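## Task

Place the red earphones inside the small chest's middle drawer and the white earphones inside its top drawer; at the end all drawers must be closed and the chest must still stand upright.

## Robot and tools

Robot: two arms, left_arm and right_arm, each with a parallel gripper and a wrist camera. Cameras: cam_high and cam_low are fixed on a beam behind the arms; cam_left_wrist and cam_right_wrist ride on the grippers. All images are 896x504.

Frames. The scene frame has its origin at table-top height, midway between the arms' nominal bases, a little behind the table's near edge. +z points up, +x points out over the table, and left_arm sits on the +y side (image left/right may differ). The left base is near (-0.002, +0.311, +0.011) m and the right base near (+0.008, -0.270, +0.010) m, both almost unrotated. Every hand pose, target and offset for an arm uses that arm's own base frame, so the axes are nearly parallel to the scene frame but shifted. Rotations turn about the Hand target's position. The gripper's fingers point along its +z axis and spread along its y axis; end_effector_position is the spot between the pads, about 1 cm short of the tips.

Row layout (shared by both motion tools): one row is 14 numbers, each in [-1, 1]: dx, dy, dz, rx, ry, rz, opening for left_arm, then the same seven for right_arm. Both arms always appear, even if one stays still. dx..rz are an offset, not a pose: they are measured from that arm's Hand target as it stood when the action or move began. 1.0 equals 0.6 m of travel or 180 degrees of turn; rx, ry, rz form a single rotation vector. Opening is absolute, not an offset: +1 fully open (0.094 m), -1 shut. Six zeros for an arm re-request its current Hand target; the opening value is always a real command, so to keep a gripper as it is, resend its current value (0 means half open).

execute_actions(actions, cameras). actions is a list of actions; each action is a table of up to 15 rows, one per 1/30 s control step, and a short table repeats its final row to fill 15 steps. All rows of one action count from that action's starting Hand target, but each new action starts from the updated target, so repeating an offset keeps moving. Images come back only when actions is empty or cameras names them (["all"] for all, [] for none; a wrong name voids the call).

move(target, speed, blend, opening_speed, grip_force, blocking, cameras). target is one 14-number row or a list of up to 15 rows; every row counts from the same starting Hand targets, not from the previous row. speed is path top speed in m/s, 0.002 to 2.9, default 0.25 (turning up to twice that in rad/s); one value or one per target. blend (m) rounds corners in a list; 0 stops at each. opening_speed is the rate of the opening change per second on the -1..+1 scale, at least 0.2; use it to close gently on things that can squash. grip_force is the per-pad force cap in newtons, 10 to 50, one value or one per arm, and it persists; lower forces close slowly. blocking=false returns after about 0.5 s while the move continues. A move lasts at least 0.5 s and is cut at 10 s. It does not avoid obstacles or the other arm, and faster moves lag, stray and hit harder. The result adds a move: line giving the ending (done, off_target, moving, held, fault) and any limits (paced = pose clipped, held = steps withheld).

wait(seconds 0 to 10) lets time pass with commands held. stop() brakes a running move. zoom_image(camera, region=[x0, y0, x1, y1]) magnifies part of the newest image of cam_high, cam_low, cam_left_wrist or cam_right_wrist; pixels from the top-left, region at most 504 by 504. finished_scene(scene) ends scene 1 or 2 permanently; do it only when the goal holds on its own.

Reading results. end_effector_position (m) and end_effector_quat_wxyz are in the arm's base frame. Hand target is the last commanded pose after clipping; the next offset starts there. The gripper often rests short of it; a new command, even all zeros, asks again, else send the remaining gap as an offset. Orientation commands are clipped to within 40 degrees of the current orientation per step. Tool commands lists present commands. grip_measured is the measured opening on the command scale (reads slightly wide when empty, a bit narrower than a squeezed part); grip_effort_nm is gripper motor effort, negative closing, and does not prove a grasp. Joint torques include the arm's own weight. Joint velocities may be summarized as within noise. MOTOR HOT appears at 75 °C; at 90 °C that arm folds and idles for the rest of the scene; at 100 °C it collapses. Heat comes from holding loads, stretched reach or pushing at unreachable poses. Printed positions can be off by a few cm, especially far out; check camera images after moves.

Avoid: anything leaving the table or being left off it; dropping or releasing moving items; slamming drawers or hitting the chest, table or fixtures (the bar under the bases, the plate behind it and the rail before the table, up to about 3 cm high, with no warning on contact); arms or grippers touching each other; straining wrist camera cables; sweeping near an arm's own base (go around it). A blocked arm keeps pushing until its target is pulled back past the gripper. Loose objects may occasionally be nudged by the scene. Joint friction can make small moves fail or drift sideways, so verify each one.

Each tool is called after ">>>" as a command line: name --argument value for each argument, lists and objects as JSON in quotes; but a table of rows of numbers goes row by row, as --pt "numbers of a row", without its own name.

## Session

>>> execute_actions --actions '[]'

Scene clock: 0.00 s.
left_arm: end_effector_position=(+0.3909, +0.0144, +0.0958) grip_measured=+1.000 grip_effort_nm=n/a end_effector_quat_wxyz=(+0.582, -0.039, +0.811, +0.031) | right_arm: end_effector_position=(+0.4061, -0.0280, +0.1184) grip_measured=+1.000 grip_effort_nm=n/a end_effector_quat_wxyz=(+0.621, +0.067, +0.779, -0.052)
Joint positions: left_arm=[-0.01 1.516 0.348 0.841 -0.105 -0.029 0.094] | right_arm=[0.002 1.563 0.383 0.952 0.167 0.04 0.094]
Joint velocities: within noise
Joint torques (N m): no reading
Motor temperatures (°C): left_arm=[23 24 31 27 25 27 24] | right_arm=[24 33 34 31 26 26 26]
Heat: left arm: 31 °C; right arm: 34 °C.
Hand target: left_arm +0.3939, +0.0135, +0.1032; +0.591, -0.038, +0.805, +0.030 | right_arm +0.4092, -0.0285, +0.1278; +0.632, +0.068, +0.770, -0.052
Tool commands: left_gripper/opening=+1.0 right_gripper/opening=+1.0

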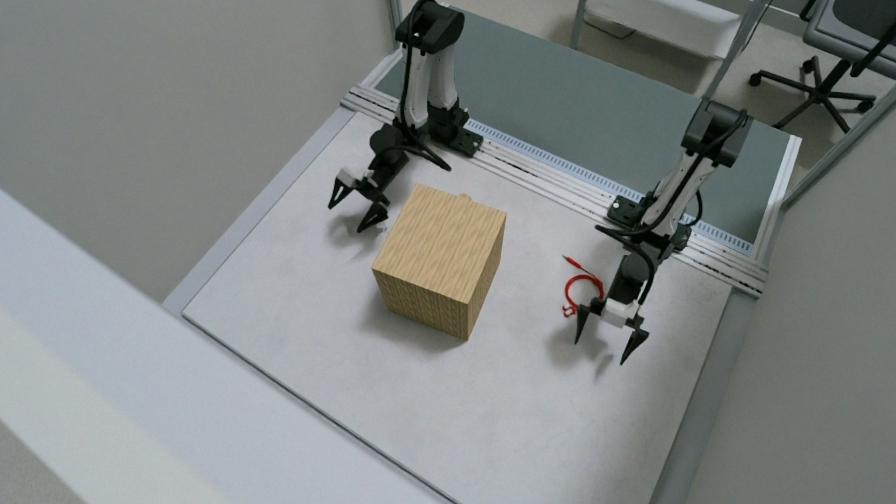

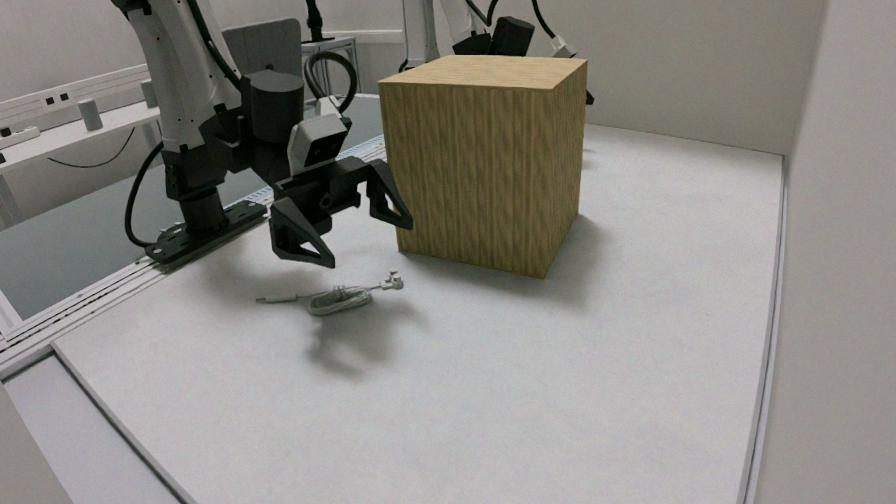

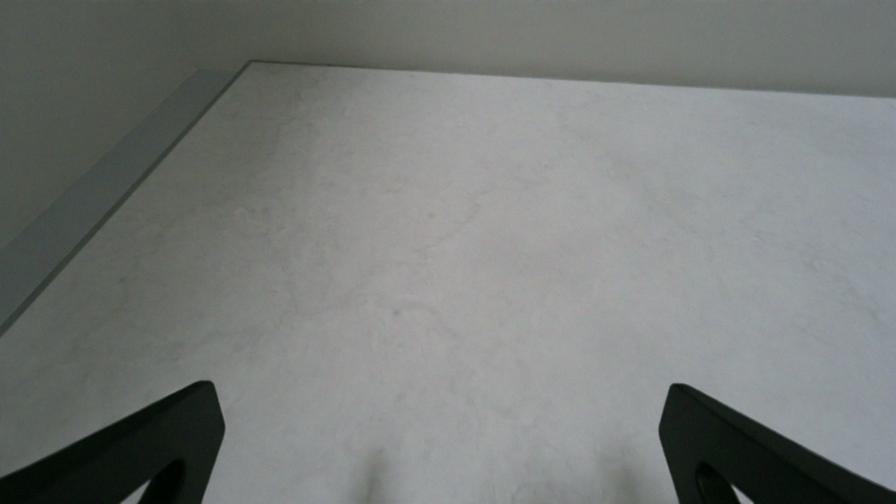

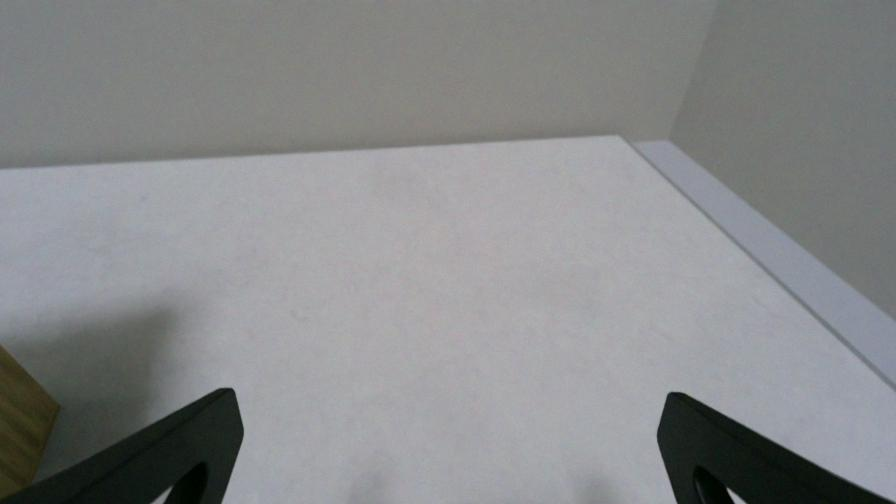

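>>> zoom_image --camera "cam_high" --region '[360, 170, 530, 350]'

>>> zoom_image --camera "cam_low" --region '[240, 230, 460, 340]'

>>> zoom_image --camera "cam_high" --region '[540, 240, 670, 370]'

Scaled by 2.800 from the camera's 896x504 image, which has a finer 1280x720 frame.

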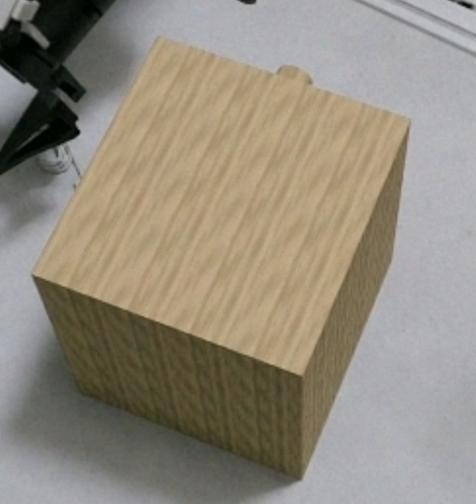

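Scaled by 2.291 from the camera's 896x504 image, which has a finer 1280x720 frame.

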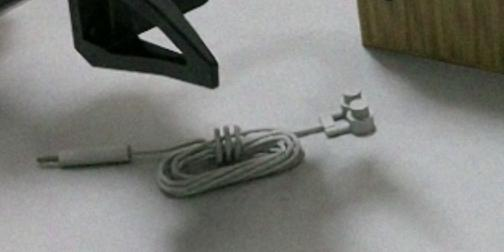

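Scaled by 3.877 from the camera's 896x504 image, which has a finer 1280x720 frame.

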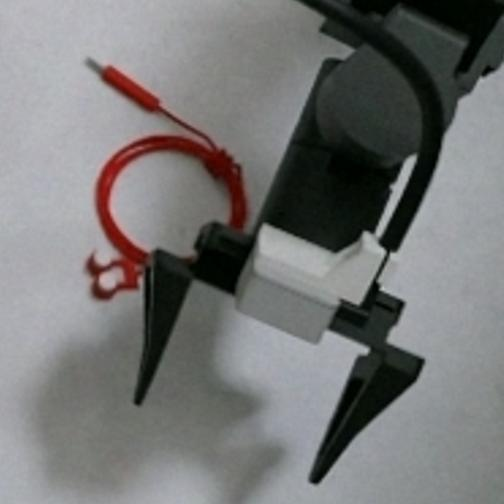

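>>> move --pt "-0.1332 -0.3092 0.1097 0.4678 -0.2216 -0.3725 0.17 -0.1887 0.0708 0.0737 0.0214 0.2702 0.0521 1.0" --pt "-0.2248 -0.4008 0.0763 0.4678 -0.2216 -0.3725 0.17 -0.1887 0.0708 0.0737 0.0214 0.2702 0.0521 1.0" --pt "-0.2618 -0.5275 0.0397 0.4678 -0.2216 -0.3725 0.17 -0.1887 0.0708 0.0737 0.0214 0.2702 0.0521 1.0" --speed '[0.4, 0.25, 0.25]' --blend '[0.03, 0.03, 0]' --cameras '["all"]'

Scene clock: 72.20 s.
left_arm: end_effector_position=(+0.2341, -0.2931, +0.1125) grip_measured=+0.173 grip_effort_nm=-0.13 end_effector_quat_wxyz=(+0.572, +0.746, +0.264, +0.214) | right_arm: end_effector_position=(+0.2891, +0.0101, +0.1609) grip_measured=+1.000 grip_effort_nm=0.01 end_effector_quat_wxyz=(+0.245, -0.001, +0.970, -0.007)
Joint positions: left_arm=[-0.917 1.42 0.271 0.893 -0.043 1.578 0.055] | right_arm=[0.06 1.184 1.028 -0.921 0.042 0.048 0.094]
Joint torques (N m): left_arm=[-0.34 -3.08 8.4 2.42 0.12 -0.06] | right_arm=[0.51 -2.35 9.68 1.37 0.11 0.06]
Motor temperatures (°C): left_arm=[23 26 34 38 25 27 24] | right_arm=[24 35 39 42 26 26 26]
Heat: left arm: 38 °C; right arm: 42 °C.
Hand target: left_arm +0.2369, -0.3030, +0.1272; +0.592, +0.732, +0.261, +0.212 | right_arm +0.2959, +0.0140, +0.1720; +0.258, +0.000, +0.966, +0.000
Off the commanded pose: left_arm 0.018 m, 3 deg | right_arm 0.014 m, 2 deg.
move: off_target (left_arm, right_arm)

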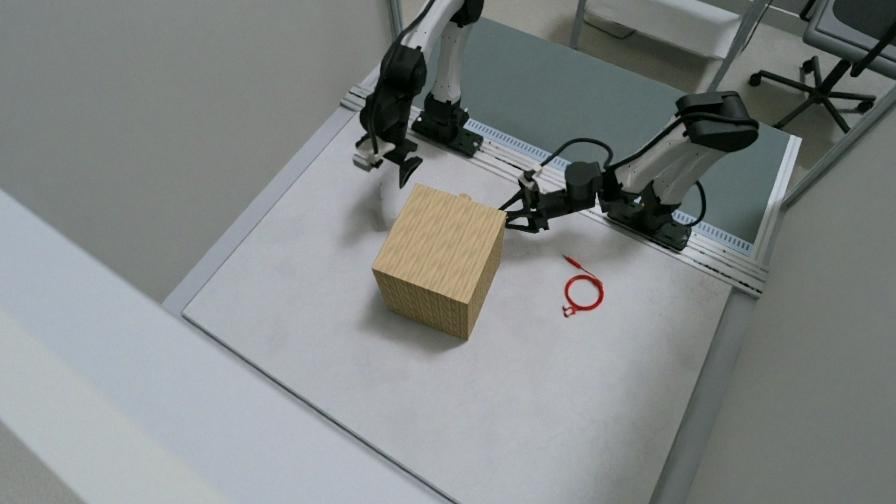

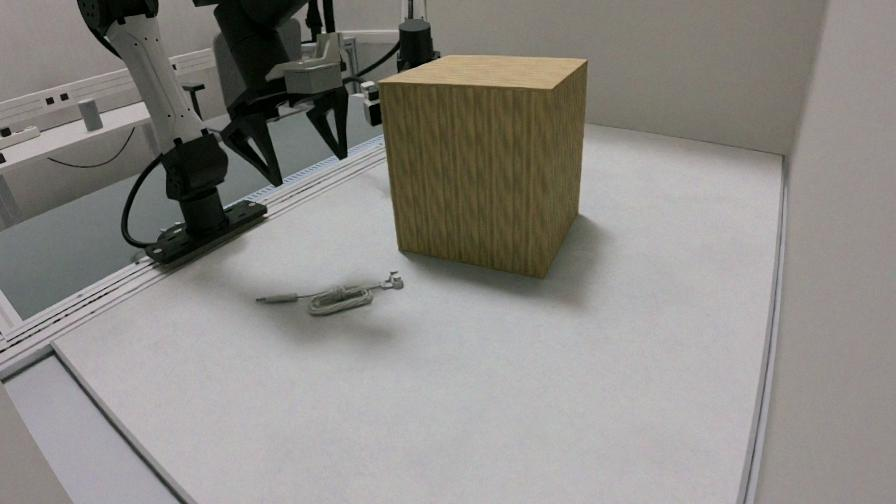

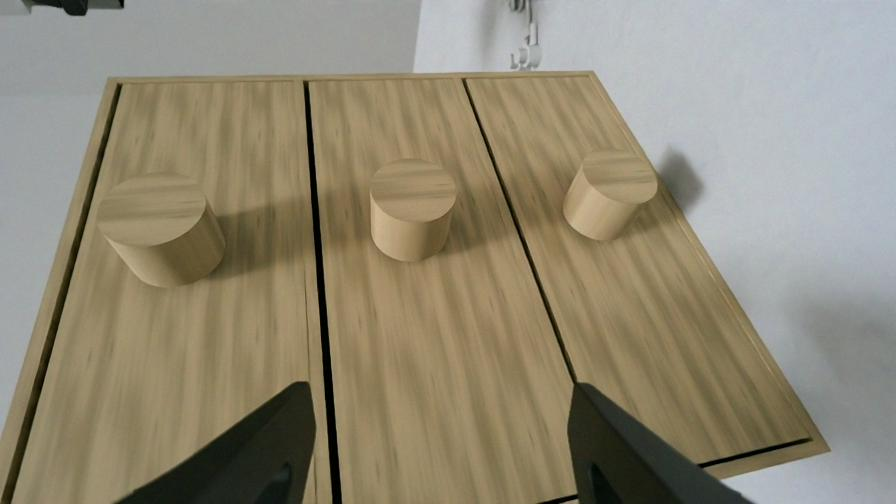

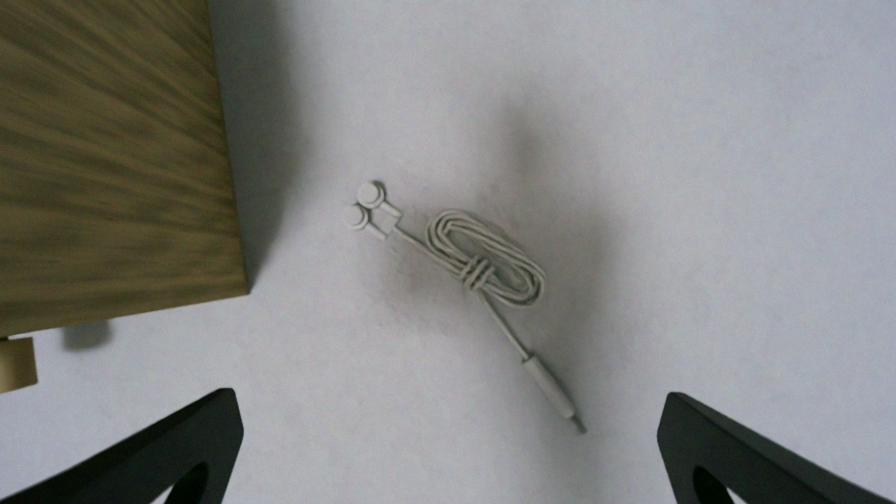

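>>> move --target '[0.034, -0.0892, -0.0057, 0, 0, 0, 0.17, 0.0472, -0.02, -0.169, 0, 0, 0.3167, 0.17]' --speed 0.3 --cameras '["cam_left_wrist", "cam_right_wrist"]'

Scene clock: 120.53 s.
left_arm: end_effector_position=(+0.2558, -0.3459, +0.1103) grip_measured=+0.173 grip_effort_nm=-0.13 end_effector_quat_wxyz=(+0.572, +0.746, +0.263, +0.216) | right_arm: end_effector_position=(+0.3156, +0.0045, +0.0631) grip_measured=+0.172 grip_effort_nm=-0.08 end_effector_quat_wxyz=(+0.214, -0.459, +0.853, +0.127)
Joint positions: left_arm=[-0.975 1.655 0.474 0.926 -0.1 1.566 0.055] | right_arm=[-0.242 1.617 1.018 -0.81 -0.479 -1.19 0.055]
Joint torques (N m): left_arm=[-0.55 -4.71 8.31 2.42 0.09 -0.08] | right_arm=[-0.8 -4.59 8.43 0.57 -0.31 -0.13]
Motor temperatures (°C): left_arm=[23 25 37 46 25 28 24] | right_arm=[24 34 45 38 26 26 26]
Heat: left arm: 46 °C; right arm: 45 °C.
Hand target: left_arm +0.2572, -0.3565, +0.1237; +0.592, +0.732, +0.261, +0.212 | right_arm +0.3241, +0.0020, +0.0706; +0.227, -0.461, +0.849, +0.124
Off the commanded pose: left_arm 0.017 m, 3 deg | right_arm 0.012 m, 2 deg.
move: off_target (left_arm, right_arm)
Images, in order (width x height): cam_left_wrist 896x504, cam_right_wrist 896x504.

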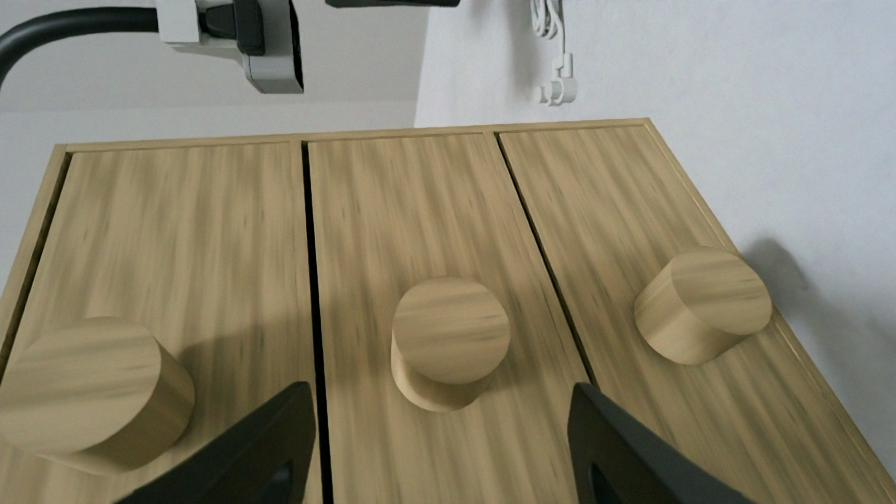

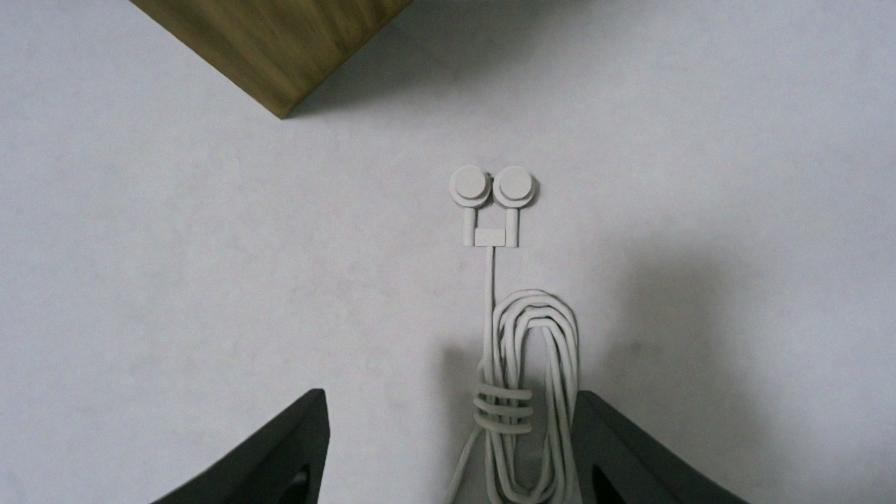

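>>> move --pt "0.0205 -0.033 -0.0118 0 0 0 0.17 0.0247 -0.0422 -0.0633 0 0 0 0.17" --pt "0.0205 -0.033 -0.0118 0 0 0 -0.5 0.0247 -0.0422 -0.0633 0 0 0 0.17" --speed 0.15 --opening_speed 1.0 --cameras '["cam_left_wrist", "cam_right_wrist"]'

Scene clock: 133.03 s.
left_arm: end_effector_position=(+0.2685, -0.3653, +0.1026) grip_measured=-0.399 grip_effort_nm=-1.00 end_effector_quat_wxyz=(+0.571, +0.747, +0.263, +0.216) | right_arm: end_effector_position=(+0.3261, -0.0196, +0.0256) grip_measured=+0.172 grip_effort_nm=-0.08 end_effector_quat_wxyz=(+0.208, -0.456, +0.855, +0.134)
Joint positions: left_arm=[-0.977 1.762 0.558 0.946 -0.103 1.567 0.028] | right_arm=[-0.313 1.765 1.025 -0.726 -0.49 -1.267 0.055]
Joint torques (N m): left_arm=[-0.47 -5.63 8.2 2.42 0.11 -0.07] | right_arm=[-0.54 -5.57 7.58 0.64 -0.3 -0.18]
Heat: left arm: 45 °C; right arm: 47 °C.
Hand target: left_arm +0.2696, -0.3762, +0.1165; +0.592, +0.732, +0.261, +0.212 | right_arm +0.3391, -0.0233, +0.0326; +0.227, -0.461, +0.849, +0.124
Off the commanded pose: left_arm 0.018 m, 3 deg | right_arm 0.015 m, 3 deg.
move: off_target (left_arm, right_arm); target 2's new opening was sent with left_arm's hand 0.017 m and 3 deg from that target
Images, in order (width x height): cam_left_wrist 896x504, cam_right_wrist 896x504.

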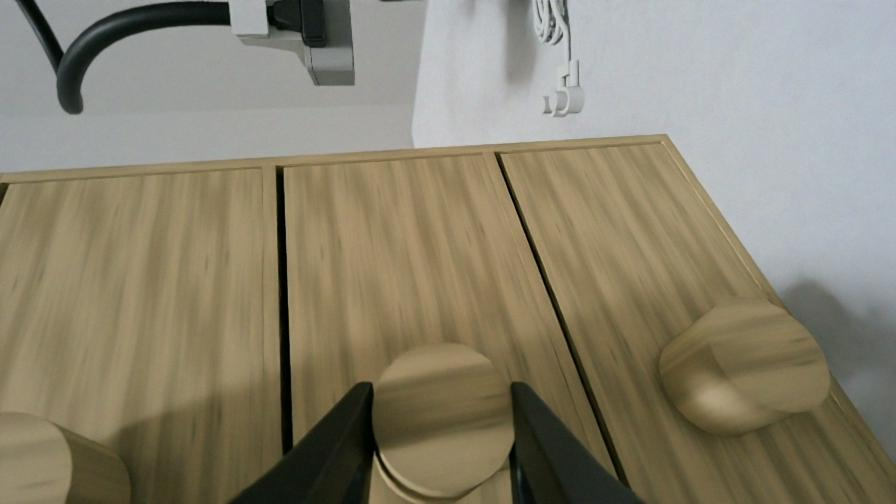

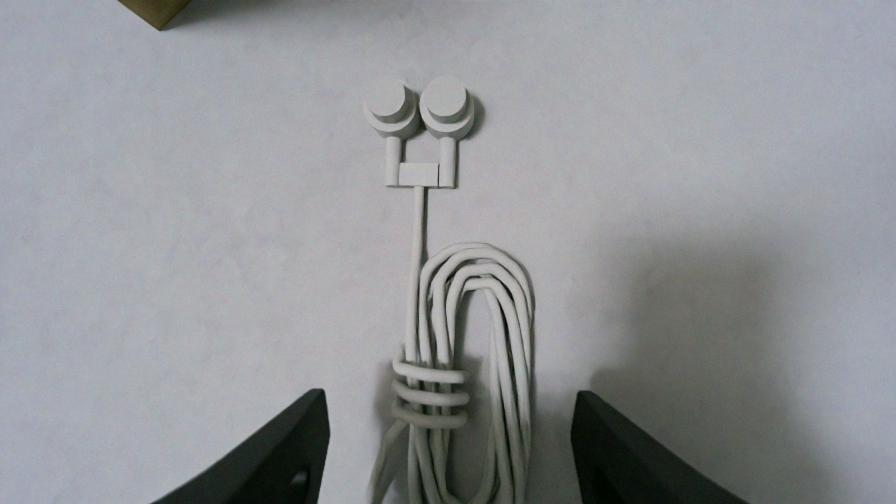

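>>> move --pt "-0.1982 -0.0275 0 0 0 0 -0.5 0.0037 -0.0042 -0.0418 0 0 0 0.17" --pt "-0.1982 -0.0275 0 0 0 0 -0.5 0.0037 -0.0042 -0.0418 0 0 0 -0.65" --speed 0.1 --opening_speed 1.0 --grip_force '[50, 35]' --cameras '["cam_left_wrist", "cam_right_wrist", "cam_high"]'

Scene clock: 151.03 s.
left_arm: end_effector_position=(+0.1553, -0.3893, +0.1009) grip_measured=-0.402 grip_effort_nm=-1.02 end_effector_quat_wxyz=(+0.571, +0.746, +0.262, +0.221) | right_arm: end_effector_position=(+0.3414, -0.0250, +0.0100) grip_measured=-0.648 grip_effort_nm=-0.09 end_effector_quat_wxyz=(+0.222, -0.461, +0.851, +0.122)
Joint positions: left_arm=[-1.397 1.701 0.478 0.932 -0.515 1.457 0.028] | right_arm=[-0.316 1.826 1.025 -0.629 -0.493 -1.274 0.017]
Joint torques (N m): left_arm=[-0.54 -7.8 5.44 2.34 0.06 0.04] | right_arm=[-0.79 -5.82 4.6 0.69 -0.29 -0.16]
Heat: left arm: 45 °C; right arm: 46 °C.
Hand target: left_arm +0.1507, -0.3928, +0.1167; +0.592, +0.732, +0.261, +0.212 | right_arm +0.3413, -0.0259, +0.0075; +0.227, -0.461, +0.849, +0.124
Off the commanded pose: left_arm 0.017 m, 3 deg | right_arm 0.003 m, 1 deg.
grip_force (N): 50, 35
move: off_target (left_arm)
Images, in order (width x height): cam_high 896x504, cam_left_wrist 896x504, cam_right_wrist 896x504.

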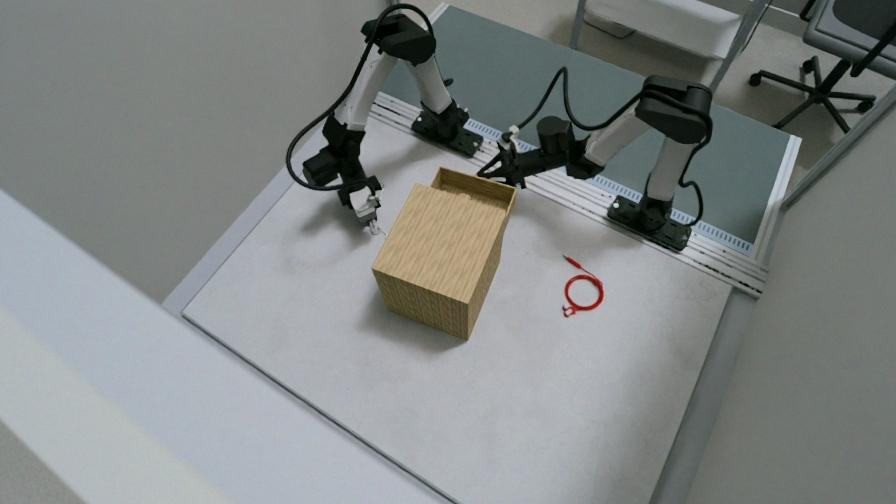

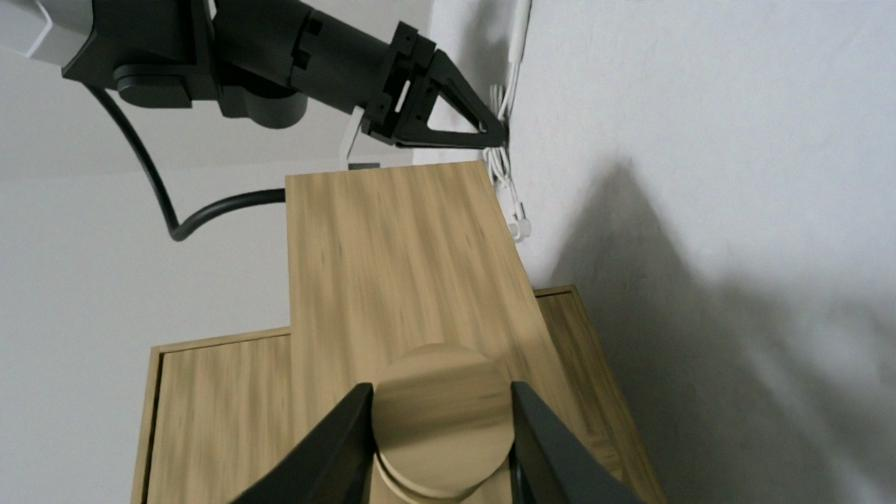

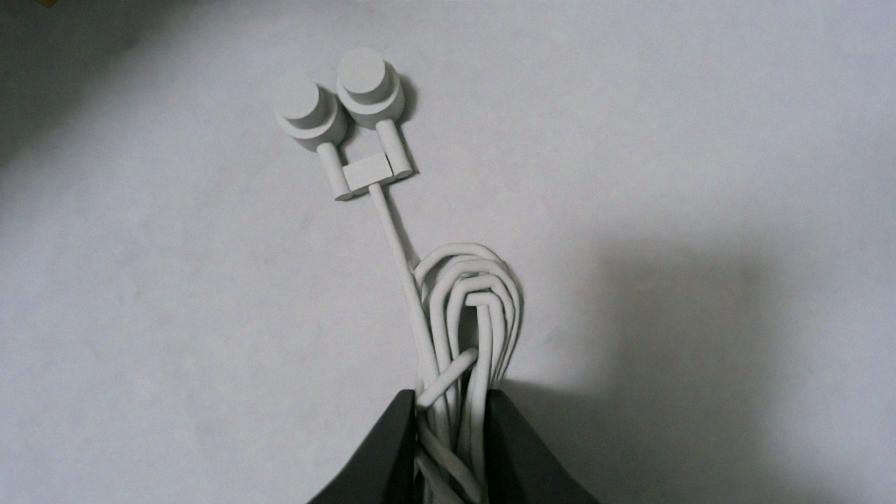

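>>> move --pt "0 0 -0.0167 0 0 0 0.17 0 0 0 0 0 0 -0.65" --pt "-0.0138 0.099 -0.0167 0 0 0 0.17 0 0 0.1 0 0 0 -0.65" --pt "-0.0138 0.099 0.19 0 0 0 0.17 -0.03 0 0.25 0 0 0 -0.65" --pt "0.1372 0.4872 0.0888 -0.2089 0.4378 0.416 0.17 -0.05 0 0.333 0 0 0 -0.65" --pt "0.1372 0.4872 -0.0777 -0.2089 0.4378 0.416 -0.04 -0.05 0 0.333 0 0 0 -0.65" --speed '[0.1, 0.15, 0.3, 0.45, 0.2]' --blend '[0, 0.015, 0.03, 0.02, 0]' --cameras '["cam_high", "cam_left_wrist", "cam_right_wrist"]'

Scene clock: 193.83 s.
left_arm: end_effector_position=(+0.2295, -0.0991, +0.0705) grip_measured=-0.037 grip_effort_nm=-0.13 end_effector_quat_wxyz=(+0.246, +0.213, +0.944, -0.051) | right_arm: end_effector_position=(+0.3086, -0.0244, +0.1908) grip_measured=-0.648 grip_effort_nm=-0.08 end_effector_quat_wxyz=(+0.205, -0.456, +0.855, +0.139)
Joint positions: left_arm=[-0.399 1.022 0.576 -0.616 0.012 0.042 0.045] | right_arm=[-0.35 1.619 1.538 -1.417 -0.496 -1.311 0.017]
Joint torques (N m): left_arm=[0.95 -1.51 6.61 1.71 0.23 0.09] | right_arm=[-0.65 -7.41 8.49 0.35 -0.31 -0.18]
Heat: left arm: 46 °C; right arm: 42 °C.
Hand target: left_arm +0.2330, -0.1005, +0.0700; +0.253, +0.209, +0.943, -0.056 | right_arm +0.3112, -0.0258, +0.2073; +0.227, -0.461, +0.849, +0.124
Off the commanded pose: left_arm 0.004 m, 1 deg | right_arm 0.017 m, 3 deg.
grip_force (N): 50, 35
move: off_target (right_arm)
Images, in order (width x height): cam_high 896x504, cam_left_wrist 896x504, cam_right_wrist 896x504.

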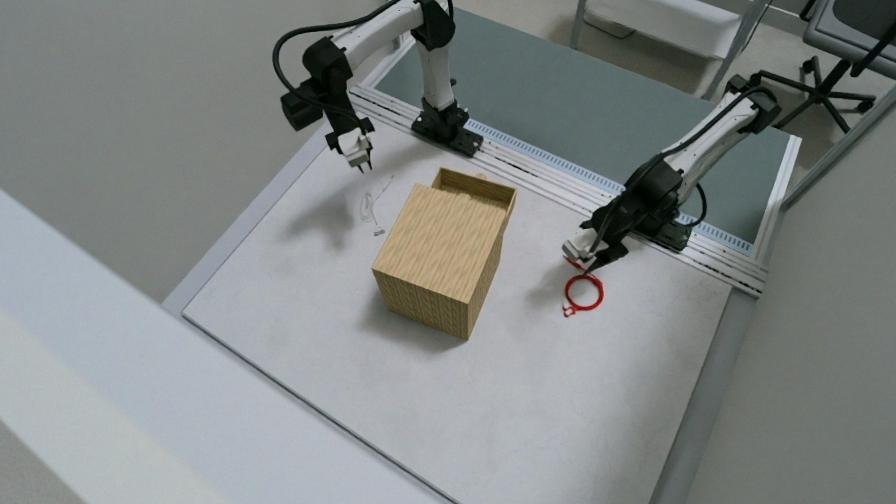

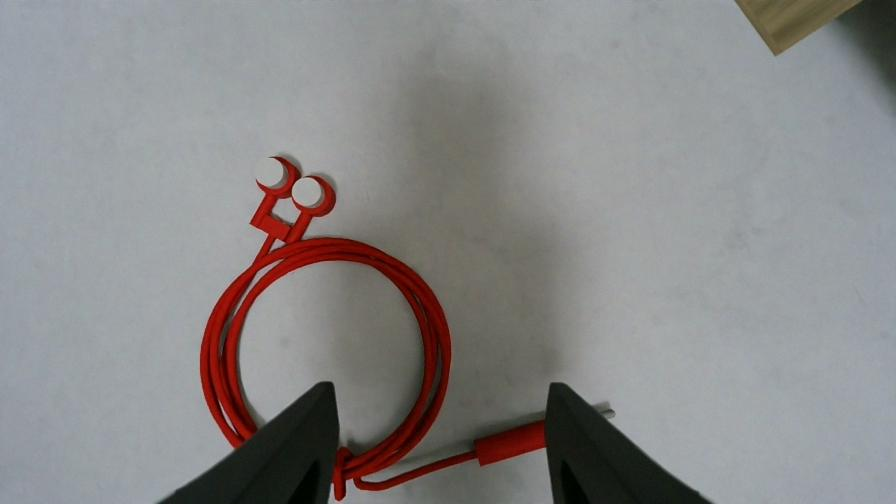

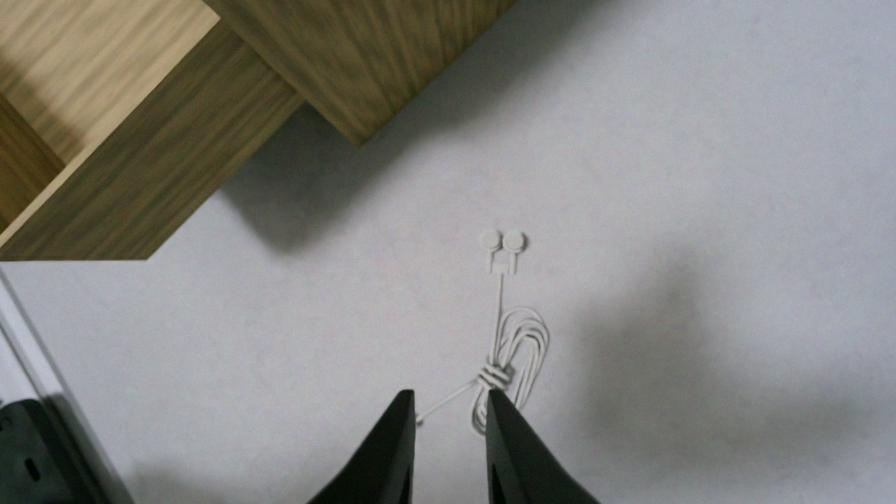

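>>> move --pt "0.0067 0.0042 -0.1133 0 0 0 -0.04 0.0075 -0.0378 -0.2245 0 0 -0.111 0.17" --pt "0.0067 0.0042 -0.1133 0 0 0 -0.87 0.0075 -0.0378 -0.2245 0 0 -0.111 0.17" --speed 0.15 --opening_speed 1.0 --grip_force '[35, 40]' --cameras '["cam_left_wrist", "cam_right_wrist"]'

Scene clock: 223.30 s.
left_arm: end_effector_position=(+0.2338, -0.0966, +0.0021) grip_measured=-0.867 grip_effort_nm=-0.13 end_effector_quat_wxyz=(+0.244, +0.207, +0.946, -0.052) | right_arm: end_effector_position=(+0.3132, -0.0450, +0.0691) grip_measured=+0.168 grip_effort_nm=0.09 end_effector_quat_wxyz=(+0.236, -0.311, +0.916, +0.093)
Joint positions: left_arm=[-0.375 1.196 0.367 -0.238 0.024 0.049 0.006] | right_arm=[-0.384 1.537 0.953 -0.729 -0.45 -0.979 0.055]
Joint torques (N m): left_arm=[0.73 -1.96 5.72 1.73 0.18 0.25] | right_arm=[-0.42 -5.83 5.79 1.07 -0.05 0.05]
Motor temperatures (°C): left_arm=[23 27 36 44 25 28 25] | right_arm=[24 38 43 33 26 26 26]
Heat: left arm: 44 °C; right arm: 43 °C.
Hand target: left_arm +0.2370, -0.0979, +0.0020; +0.253, +0.209, +0.943, -0.056 | right_arm +0.3158, -0.0486, +0.0727; +0.245, -0.307, +0.916, +0.082
Off the commanded pose: left_arm 0.003 m, 1 deg | right_arm 0.006 m, 2 deg.
grip_force (N): 35, 40
move: done
Images, in order (width x height): cam_left_wrist 896x504, cam_right_wrist 896x504.

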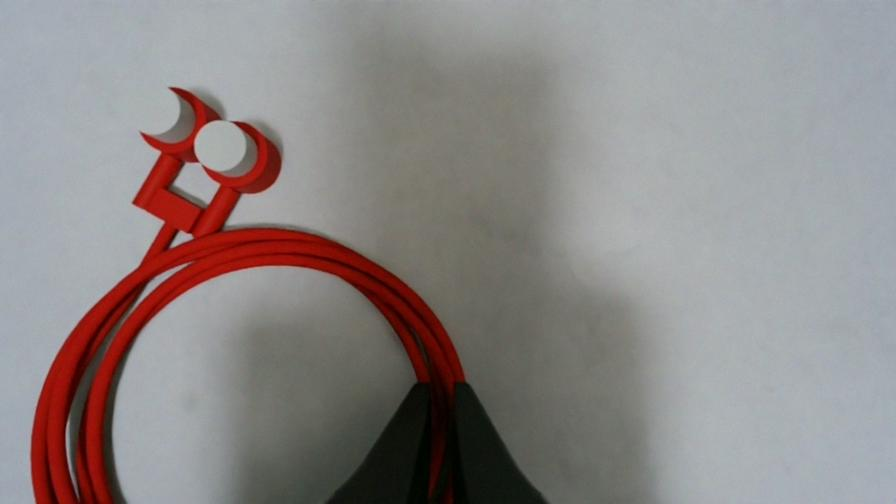

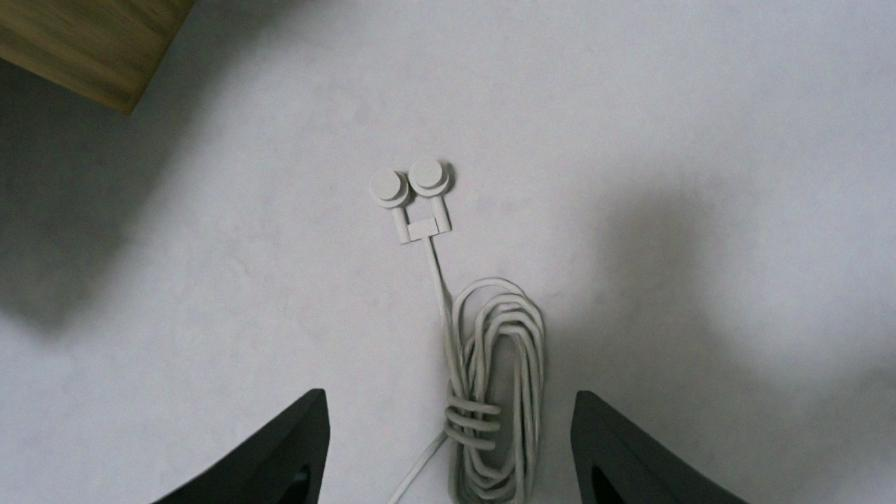

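>>> move --pt "0 0 0.2467 0 0 0 -0.87 -0.0008 -0.0333 -0.1195 0 0 0 0.17" --pt "0 0 0.2467 0 0 0 -0.87 -0.0008 -0.0333 -0.1195 0 0 0 -0.75" --pt "-0.0283 -0.1035 0.48 0 0 -0.09 -0.87 -0.0008 -0.0333 -0.02 0 0 0 -0.75" --pt "0.0155 -0.4252 0.515 0 0 -0.176 -0.87 -0.0008 -0.0333 0.2 0 0 0 -0.75" --speed '[0.15, 0.15, 0.25, 0.25]' --blend '[0, 0, 0.03, 0]' --opening_speed 1.0 --cameras '["cam_high", "cam_left_wrist", "cam_right_wrist"]'

Scene clock: 281.83 s.
left_arm: end_effector_position=(+0.2472, -0.3509, +0.3076) grip_measured=-0.867 grip_effort_nm=-0.13 end_effector_quat_wxyz=(+0.224, +0.457, +0.852, -0.122) | right_arm: end_effector_position=(+0.3118, -0.0645, +0.1825) grip_measured=-0.748 grip_effort_nm=-0.13 end_effector_quat_wxyz=(+0.234, -0.303, +0.919, +0.095)
Joint positions: left_arm=[-0.949 1.937 2.4 -1.518 0.021 0.031 0.006] | right_arm=[-0.452 1.524 1.399 -1.224 -0.465 -1.036 0.012]
Joint torques (N m): left_arm=[-0.32 -6.57 8.12 1.4 0.04 0.14] | right_arm=[-0.54 -5.2 8.59 0.7 -0.11 -0.12]
Heat: left arm: 42 °C; right arm: 42 °C.
Hand target: left_arm +0.2462, -0.3530, +0.3111; +0.228, +0.459, +0.850, -0.123 | right_arm +0.3153, -0.0685, +0.1926; +0.245, -0.307, +0.916, +0.082
Off the commanded pose: left_arm 0.004 m, 0 deg | right_arm 0.012 m, 2 deg.
grip_force (N): 35, 40
move: off_target (right_arm)
Images, in order (width x height): cam_high 896x504, cam_left_wrist 896x504, cam_right_wrist 896x504.

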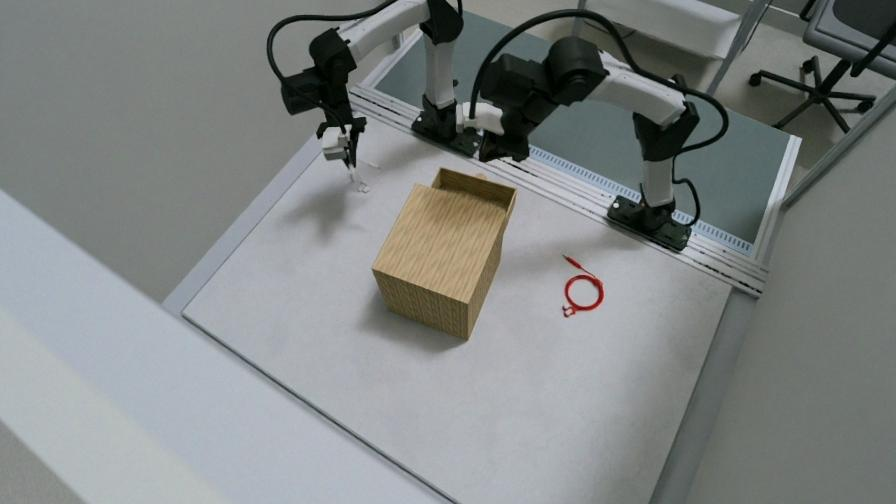

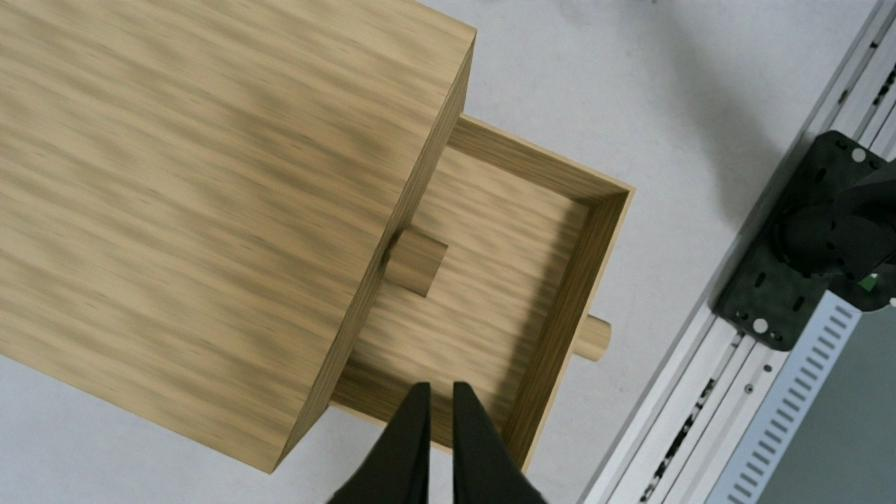

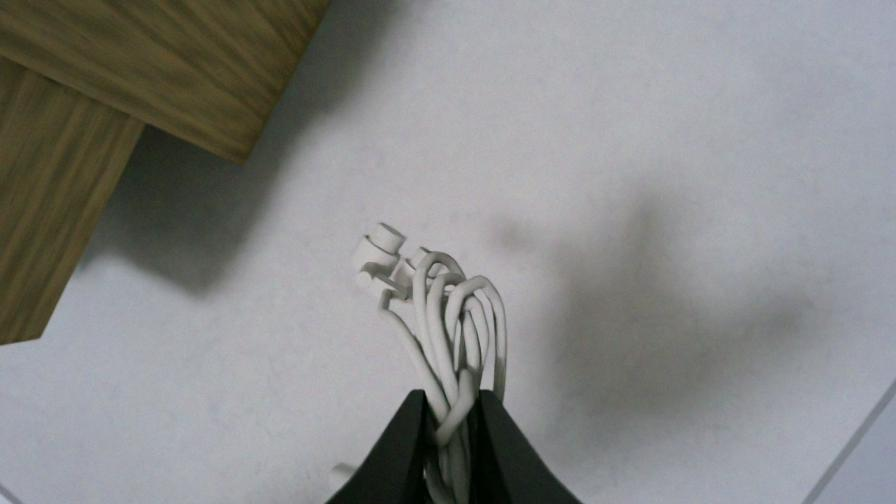

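>>> move --pt "-0.0153 0.4242 -0.2685 0 0 0.176 -0.04 0 0 0 0 0 0 -0.75" --pt "-0.0153 0.4252 -0.5168 0 0 0.176 -0.04 0 0 0 0 0 0 -0.75" --pt "-0.0153 0.4252 -0.5168 0 0 0.176 -1.0 0 0 0 0 0 0 -0.75" --pt "-0.0153 0.4252 -0.4 0 0 0.176 -1.0 0 0 0 0 0 0 -0.75" --speed '[0.35, 0.15, 0.15, 0.15]' --blend '[0.03, 0, 0, 0]' --opening_speed 1.0 --grip_force '[30, 40]' --cameras '["cam_left_wrist"]'

Scene clock: 299.83 s.
left_arm: end_effector_position=(+0.2307, -0.0955, +0.0603) grip_measured=-0.978 grip_effort_nm=-0.65 end_effector_quat_wxyz=(+0.240, +0.208, +0.947, -0.051) | right_arm: end_effector_position=(+0.3117, -0.0645, +0.1825) grip_measured=-0.748 grip_effort_nm=-0.13 end_effector_quat_wxyz=(+0.234, -0.303, +0.919, +0.095)
Joint positions: left_arm=[-0.376 1.047 0.552 -0.582 0.024 0.05 0.001] | right_arm=[-0.452 1.524 1.399 -1.225 -0.465 -1.036 0.012]
Joint torques (N m): left_arm=[0.9 -2.47 9.62 1.37 0.21 0.23] | right_arm=[-0.55 -5.33 8.73 0.73 -0.12 -0.15]
Heat: left arm: 41 °C; right arm: 46 °C.
Hand target: left_arm +0.2370, -0.0980, +0.0712; +0.253, +0.209, +0.943, -0.056 | right_arm +0.3153, -0.0685, +0.1925; +0.245, -0.307, +0.916, +0.082
Off the commanded pose: left_arm 0.013 m, 2 deg | right_arm 0.011 m, 2 deg.
grip_force (N): 30, 40
move: off_target (left_arm, right_arm)
Images, in order (width x height): cam_left_wrist 896x504.

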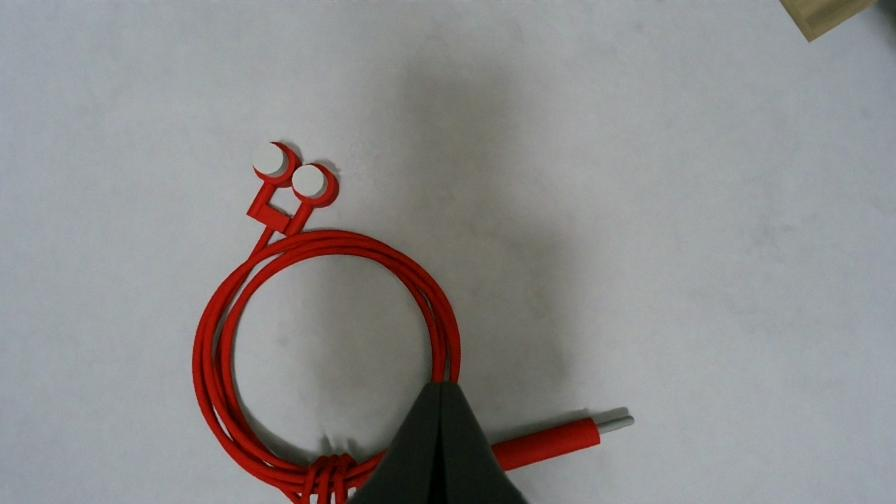

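>>> move --pt "-0.0047 0.0005 -0.02 0 0 0 -0.3 0 0 0 0 0 0 -0.75" --pt "-0.0047 0.0005 -0.1253 0 0 0 -0.3 0 0 0 0 0 0 -0.75" --speed '[0.1, 0.1]' --cameras '["cam_left_wrist"]'

Scene clock: 321.43 s.
left_arm: end_effector_position=(+0.2328, -0.0964, -0.0025) grip_measured=-0.303 grip_effort_nm=0.15 end_effector_quat_wxyz=(+0.248, +0.208, +0.945, -0.052) | right_arm: end_effector_position=(+0.3117, -0.0645, +0.1825) grip_measured=-0.748 grip_effort_nm=-0.12 end_effector_quat_wxyz=(+0.234, -0.303, +0.919, +0.095)
Joint positions: left_arm=[-0.376 1.203 0.345 -0.202 0.024 0.051 0.033] | right_arm=[-0.452 1.524 1.399 -1.225 -0.465 -1.036 0.012]
Joint torques (N m): left_arm=[0.51 -1.78 5.34 1.72 0.18 0.19] | right_arm=[-0.65 -5.31 8.61 0.71 -0.11 -0.11]
Motor temperatures (°C): left_arm=[23 26 39 40 25 28 25] | right_arm=[24 36 48 31 26 26 25]
Heat: left arm: 40 °C; right arm: 48 °C.
Hand target: left_arm +0.2341, -0.0976, -0.0041; +0.253, +0.209, +0.943, -0.056 | right_arm +0.3153, -0.0685, +0.1925; +0.245, -0.307, +0.916, +0.082
Off the commanded pose: left_arm 0.002 m, 1 deg | right_arm 0.011 m, 2 deg.
grip_force (N): 30, 40
move: off_target (right_arm)
Images, in order (width x height): cam_left_wrist 896x504.

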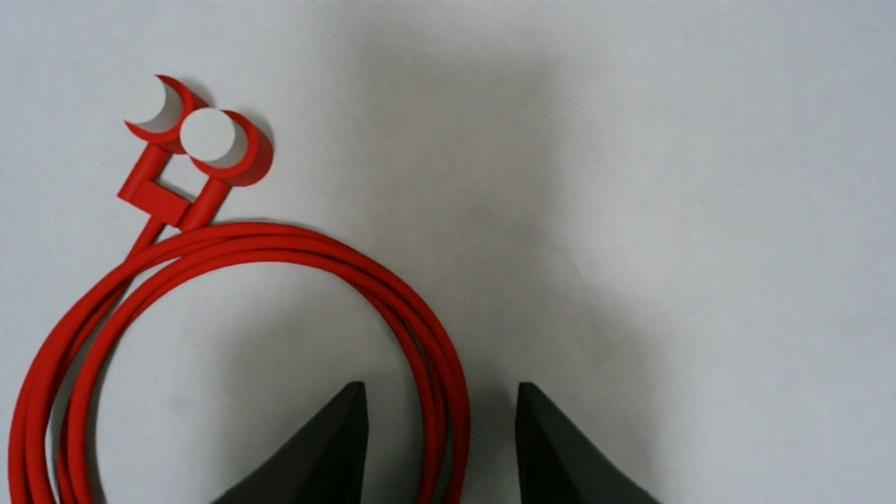

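>>> move --pt "0 0 -0.0075 0 0 0 -0.3 0 0 0 0 0 0 -0.75" --pt "0 0 -0.0075 0 0 0 -0.95 0 0 0 0 0 0 -0.75" --pt "0 0 0.12 0 0 0 -0.97 0 0 0 0 0 0 -0.75" --speed '[0.05, 0.1, 0.12]' --opening_speed 0.7 --grip_force '[40, 40]' --cameras '["cam_left_wrist"]'

Scene clock: 332.90 s.
left_arm: end_effector_position=(+0.2269, -0.0945, +0.0555) grip_measured=-0.910 grip_effort_nm=-0.84 end_effector_quat_wxyz=(+0.237, +0.209, +0.948, -0.052) | right_arm: end_effector_position=(+0.3117, -0.0645, +0.1825) grip_measured=-0.748 grip_effort_nm=-0.12 end_effector_quat_wxyz=(+0.234, -0.303, +0.919, +0.095)
Joint positions: left_arm=[-0.376 1.039 0.532 -0.575 0.026 0.051 0.004] | right_arm=[-0.452 1.524 1.399 -1.225 -0.465 -1.036 0.012]
Joint torques (N m): left_arm=[0.51 -2.59 9.89 1.37 0.13 0.19] | right_arm=[-0.43 -5.37 8.55 0.7 -0.11 -0.12]
Heat: left arm: 41 °C; right arm: 49 °C.
Hand target: left_arm +0.2341, -0.0976, +0.0679; +0.253, +0.209, +0.943, -0.056 | right_arm +0.3153, -0.0685, +0.1925; +0.245, -0.307, +0.916, +0.082
Off the commanded pose: left_arm 0.015 m, 2 deg | right_arm 0.011 m, 2 deg.
grip_force (N): 40, 40
move: off_target (left_arm, right_arm); target 3's new opening was sent with left_arm's hand 0.015 m and 2 deg from that target
Images, in order (width x height): cam_left_wrist 896x504.

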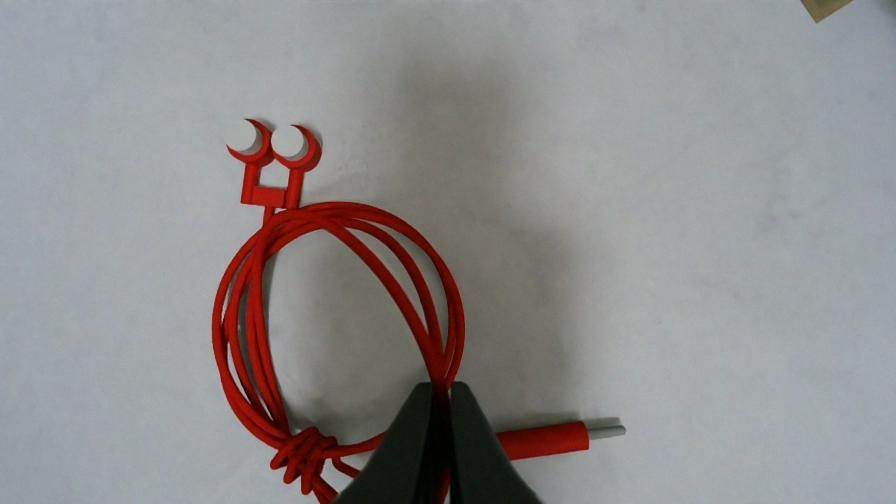

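>>> move --pt "0 0 0.1535 0 0 0 -0.97 0 0 0 0 0 0 -0.75" --pt "-0.0285 -0.104 0.37 0 0 -0.09 -0.97 0 0 0 0 0 0 -0.75" --pt "-0.0208 -0.4212 0.4052 0 0 -0.176 -0.97 0 0 0 0 0 0 -0.75" --speed '[0.15, 0.25, 0.25]' --blend '[0.03, 0.03, 0]' --cameras '["cam_left_wrist", "cam_high"]'

Scene clock: 348.87 s.
left_arm: end_effector_position=(+0.2219, -0.3488, +0.3047) grip_measured=-0.910 grip_effort_nm=-0.83 end_effector_quat_wxyz=(+0.221, +0.461, +0.851, -0.121) | right_arm: end_effector_position=(+0.3117, -0.0645, +0.1825) grip_measured=-0.748 grip_effort_nm=-0.12 end_effector_quat_wxyz=(+0.234, -0.303, +0.919, +0.095)
Joint positions: left_arm=[-1.006 1.851 2.269 -1.48 -0.004 -0.011 0.004] | right_arm=[-0.452 1.524 1.399 -1.225 -0.465 -1.036 0.012]
Joint torques (N m): left_arm=[-0.28 -6.46 8.42 1.4 0.01 0.04] | right_arm=[-0.57 -5.41 8.7 0.71 -0.11 -0.12]
Heat: left arm: 40 °C; right arm: 49 °C.
Hand target: left_arm +0.2218, -0.3503, +0.3110; +0.228, +0.459, +0.850, -0.122 | right_arm +0.3153, -0.0685, +0.1925; +0.245, -0.307, +0.916, +0.082
Off the commanded pose: left_arm 0.007 m, 1 deg | right_arm 0.011 m, 2 deg.
grip_force (N): 40, 40
move: off_target (right_arm)
Images, in order (width x height): cam_high 896x504, cam_left_wrist 896x504.

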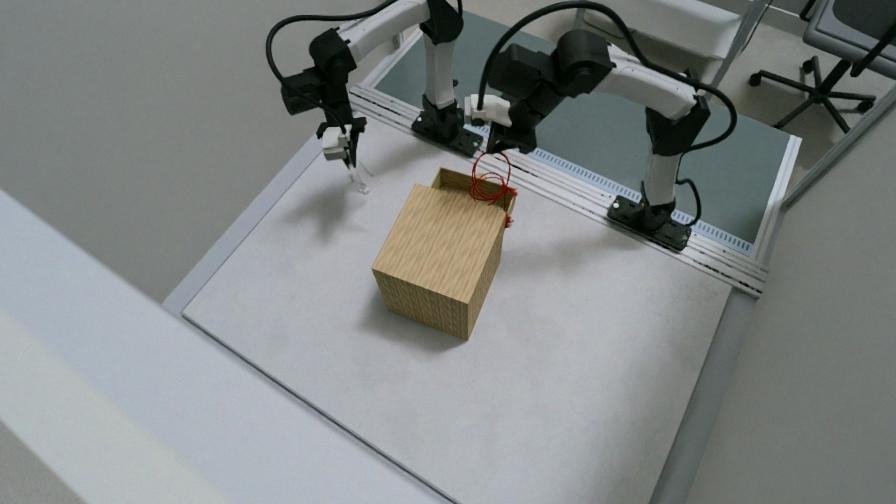

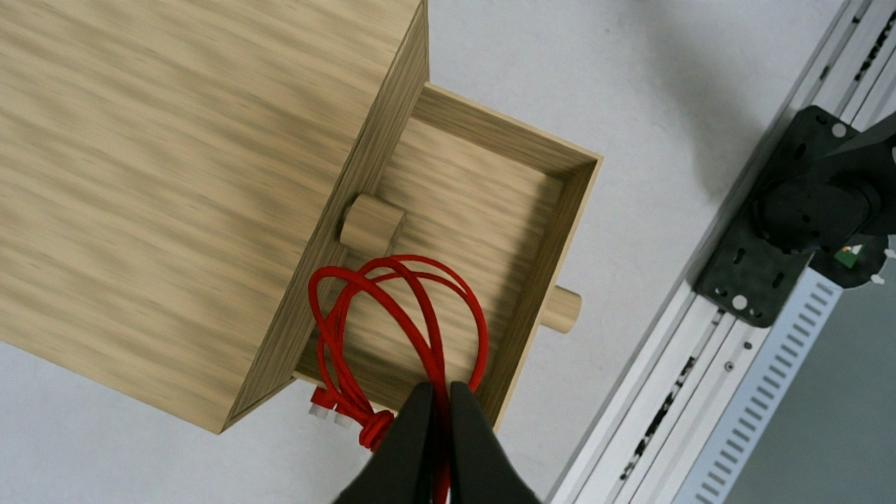

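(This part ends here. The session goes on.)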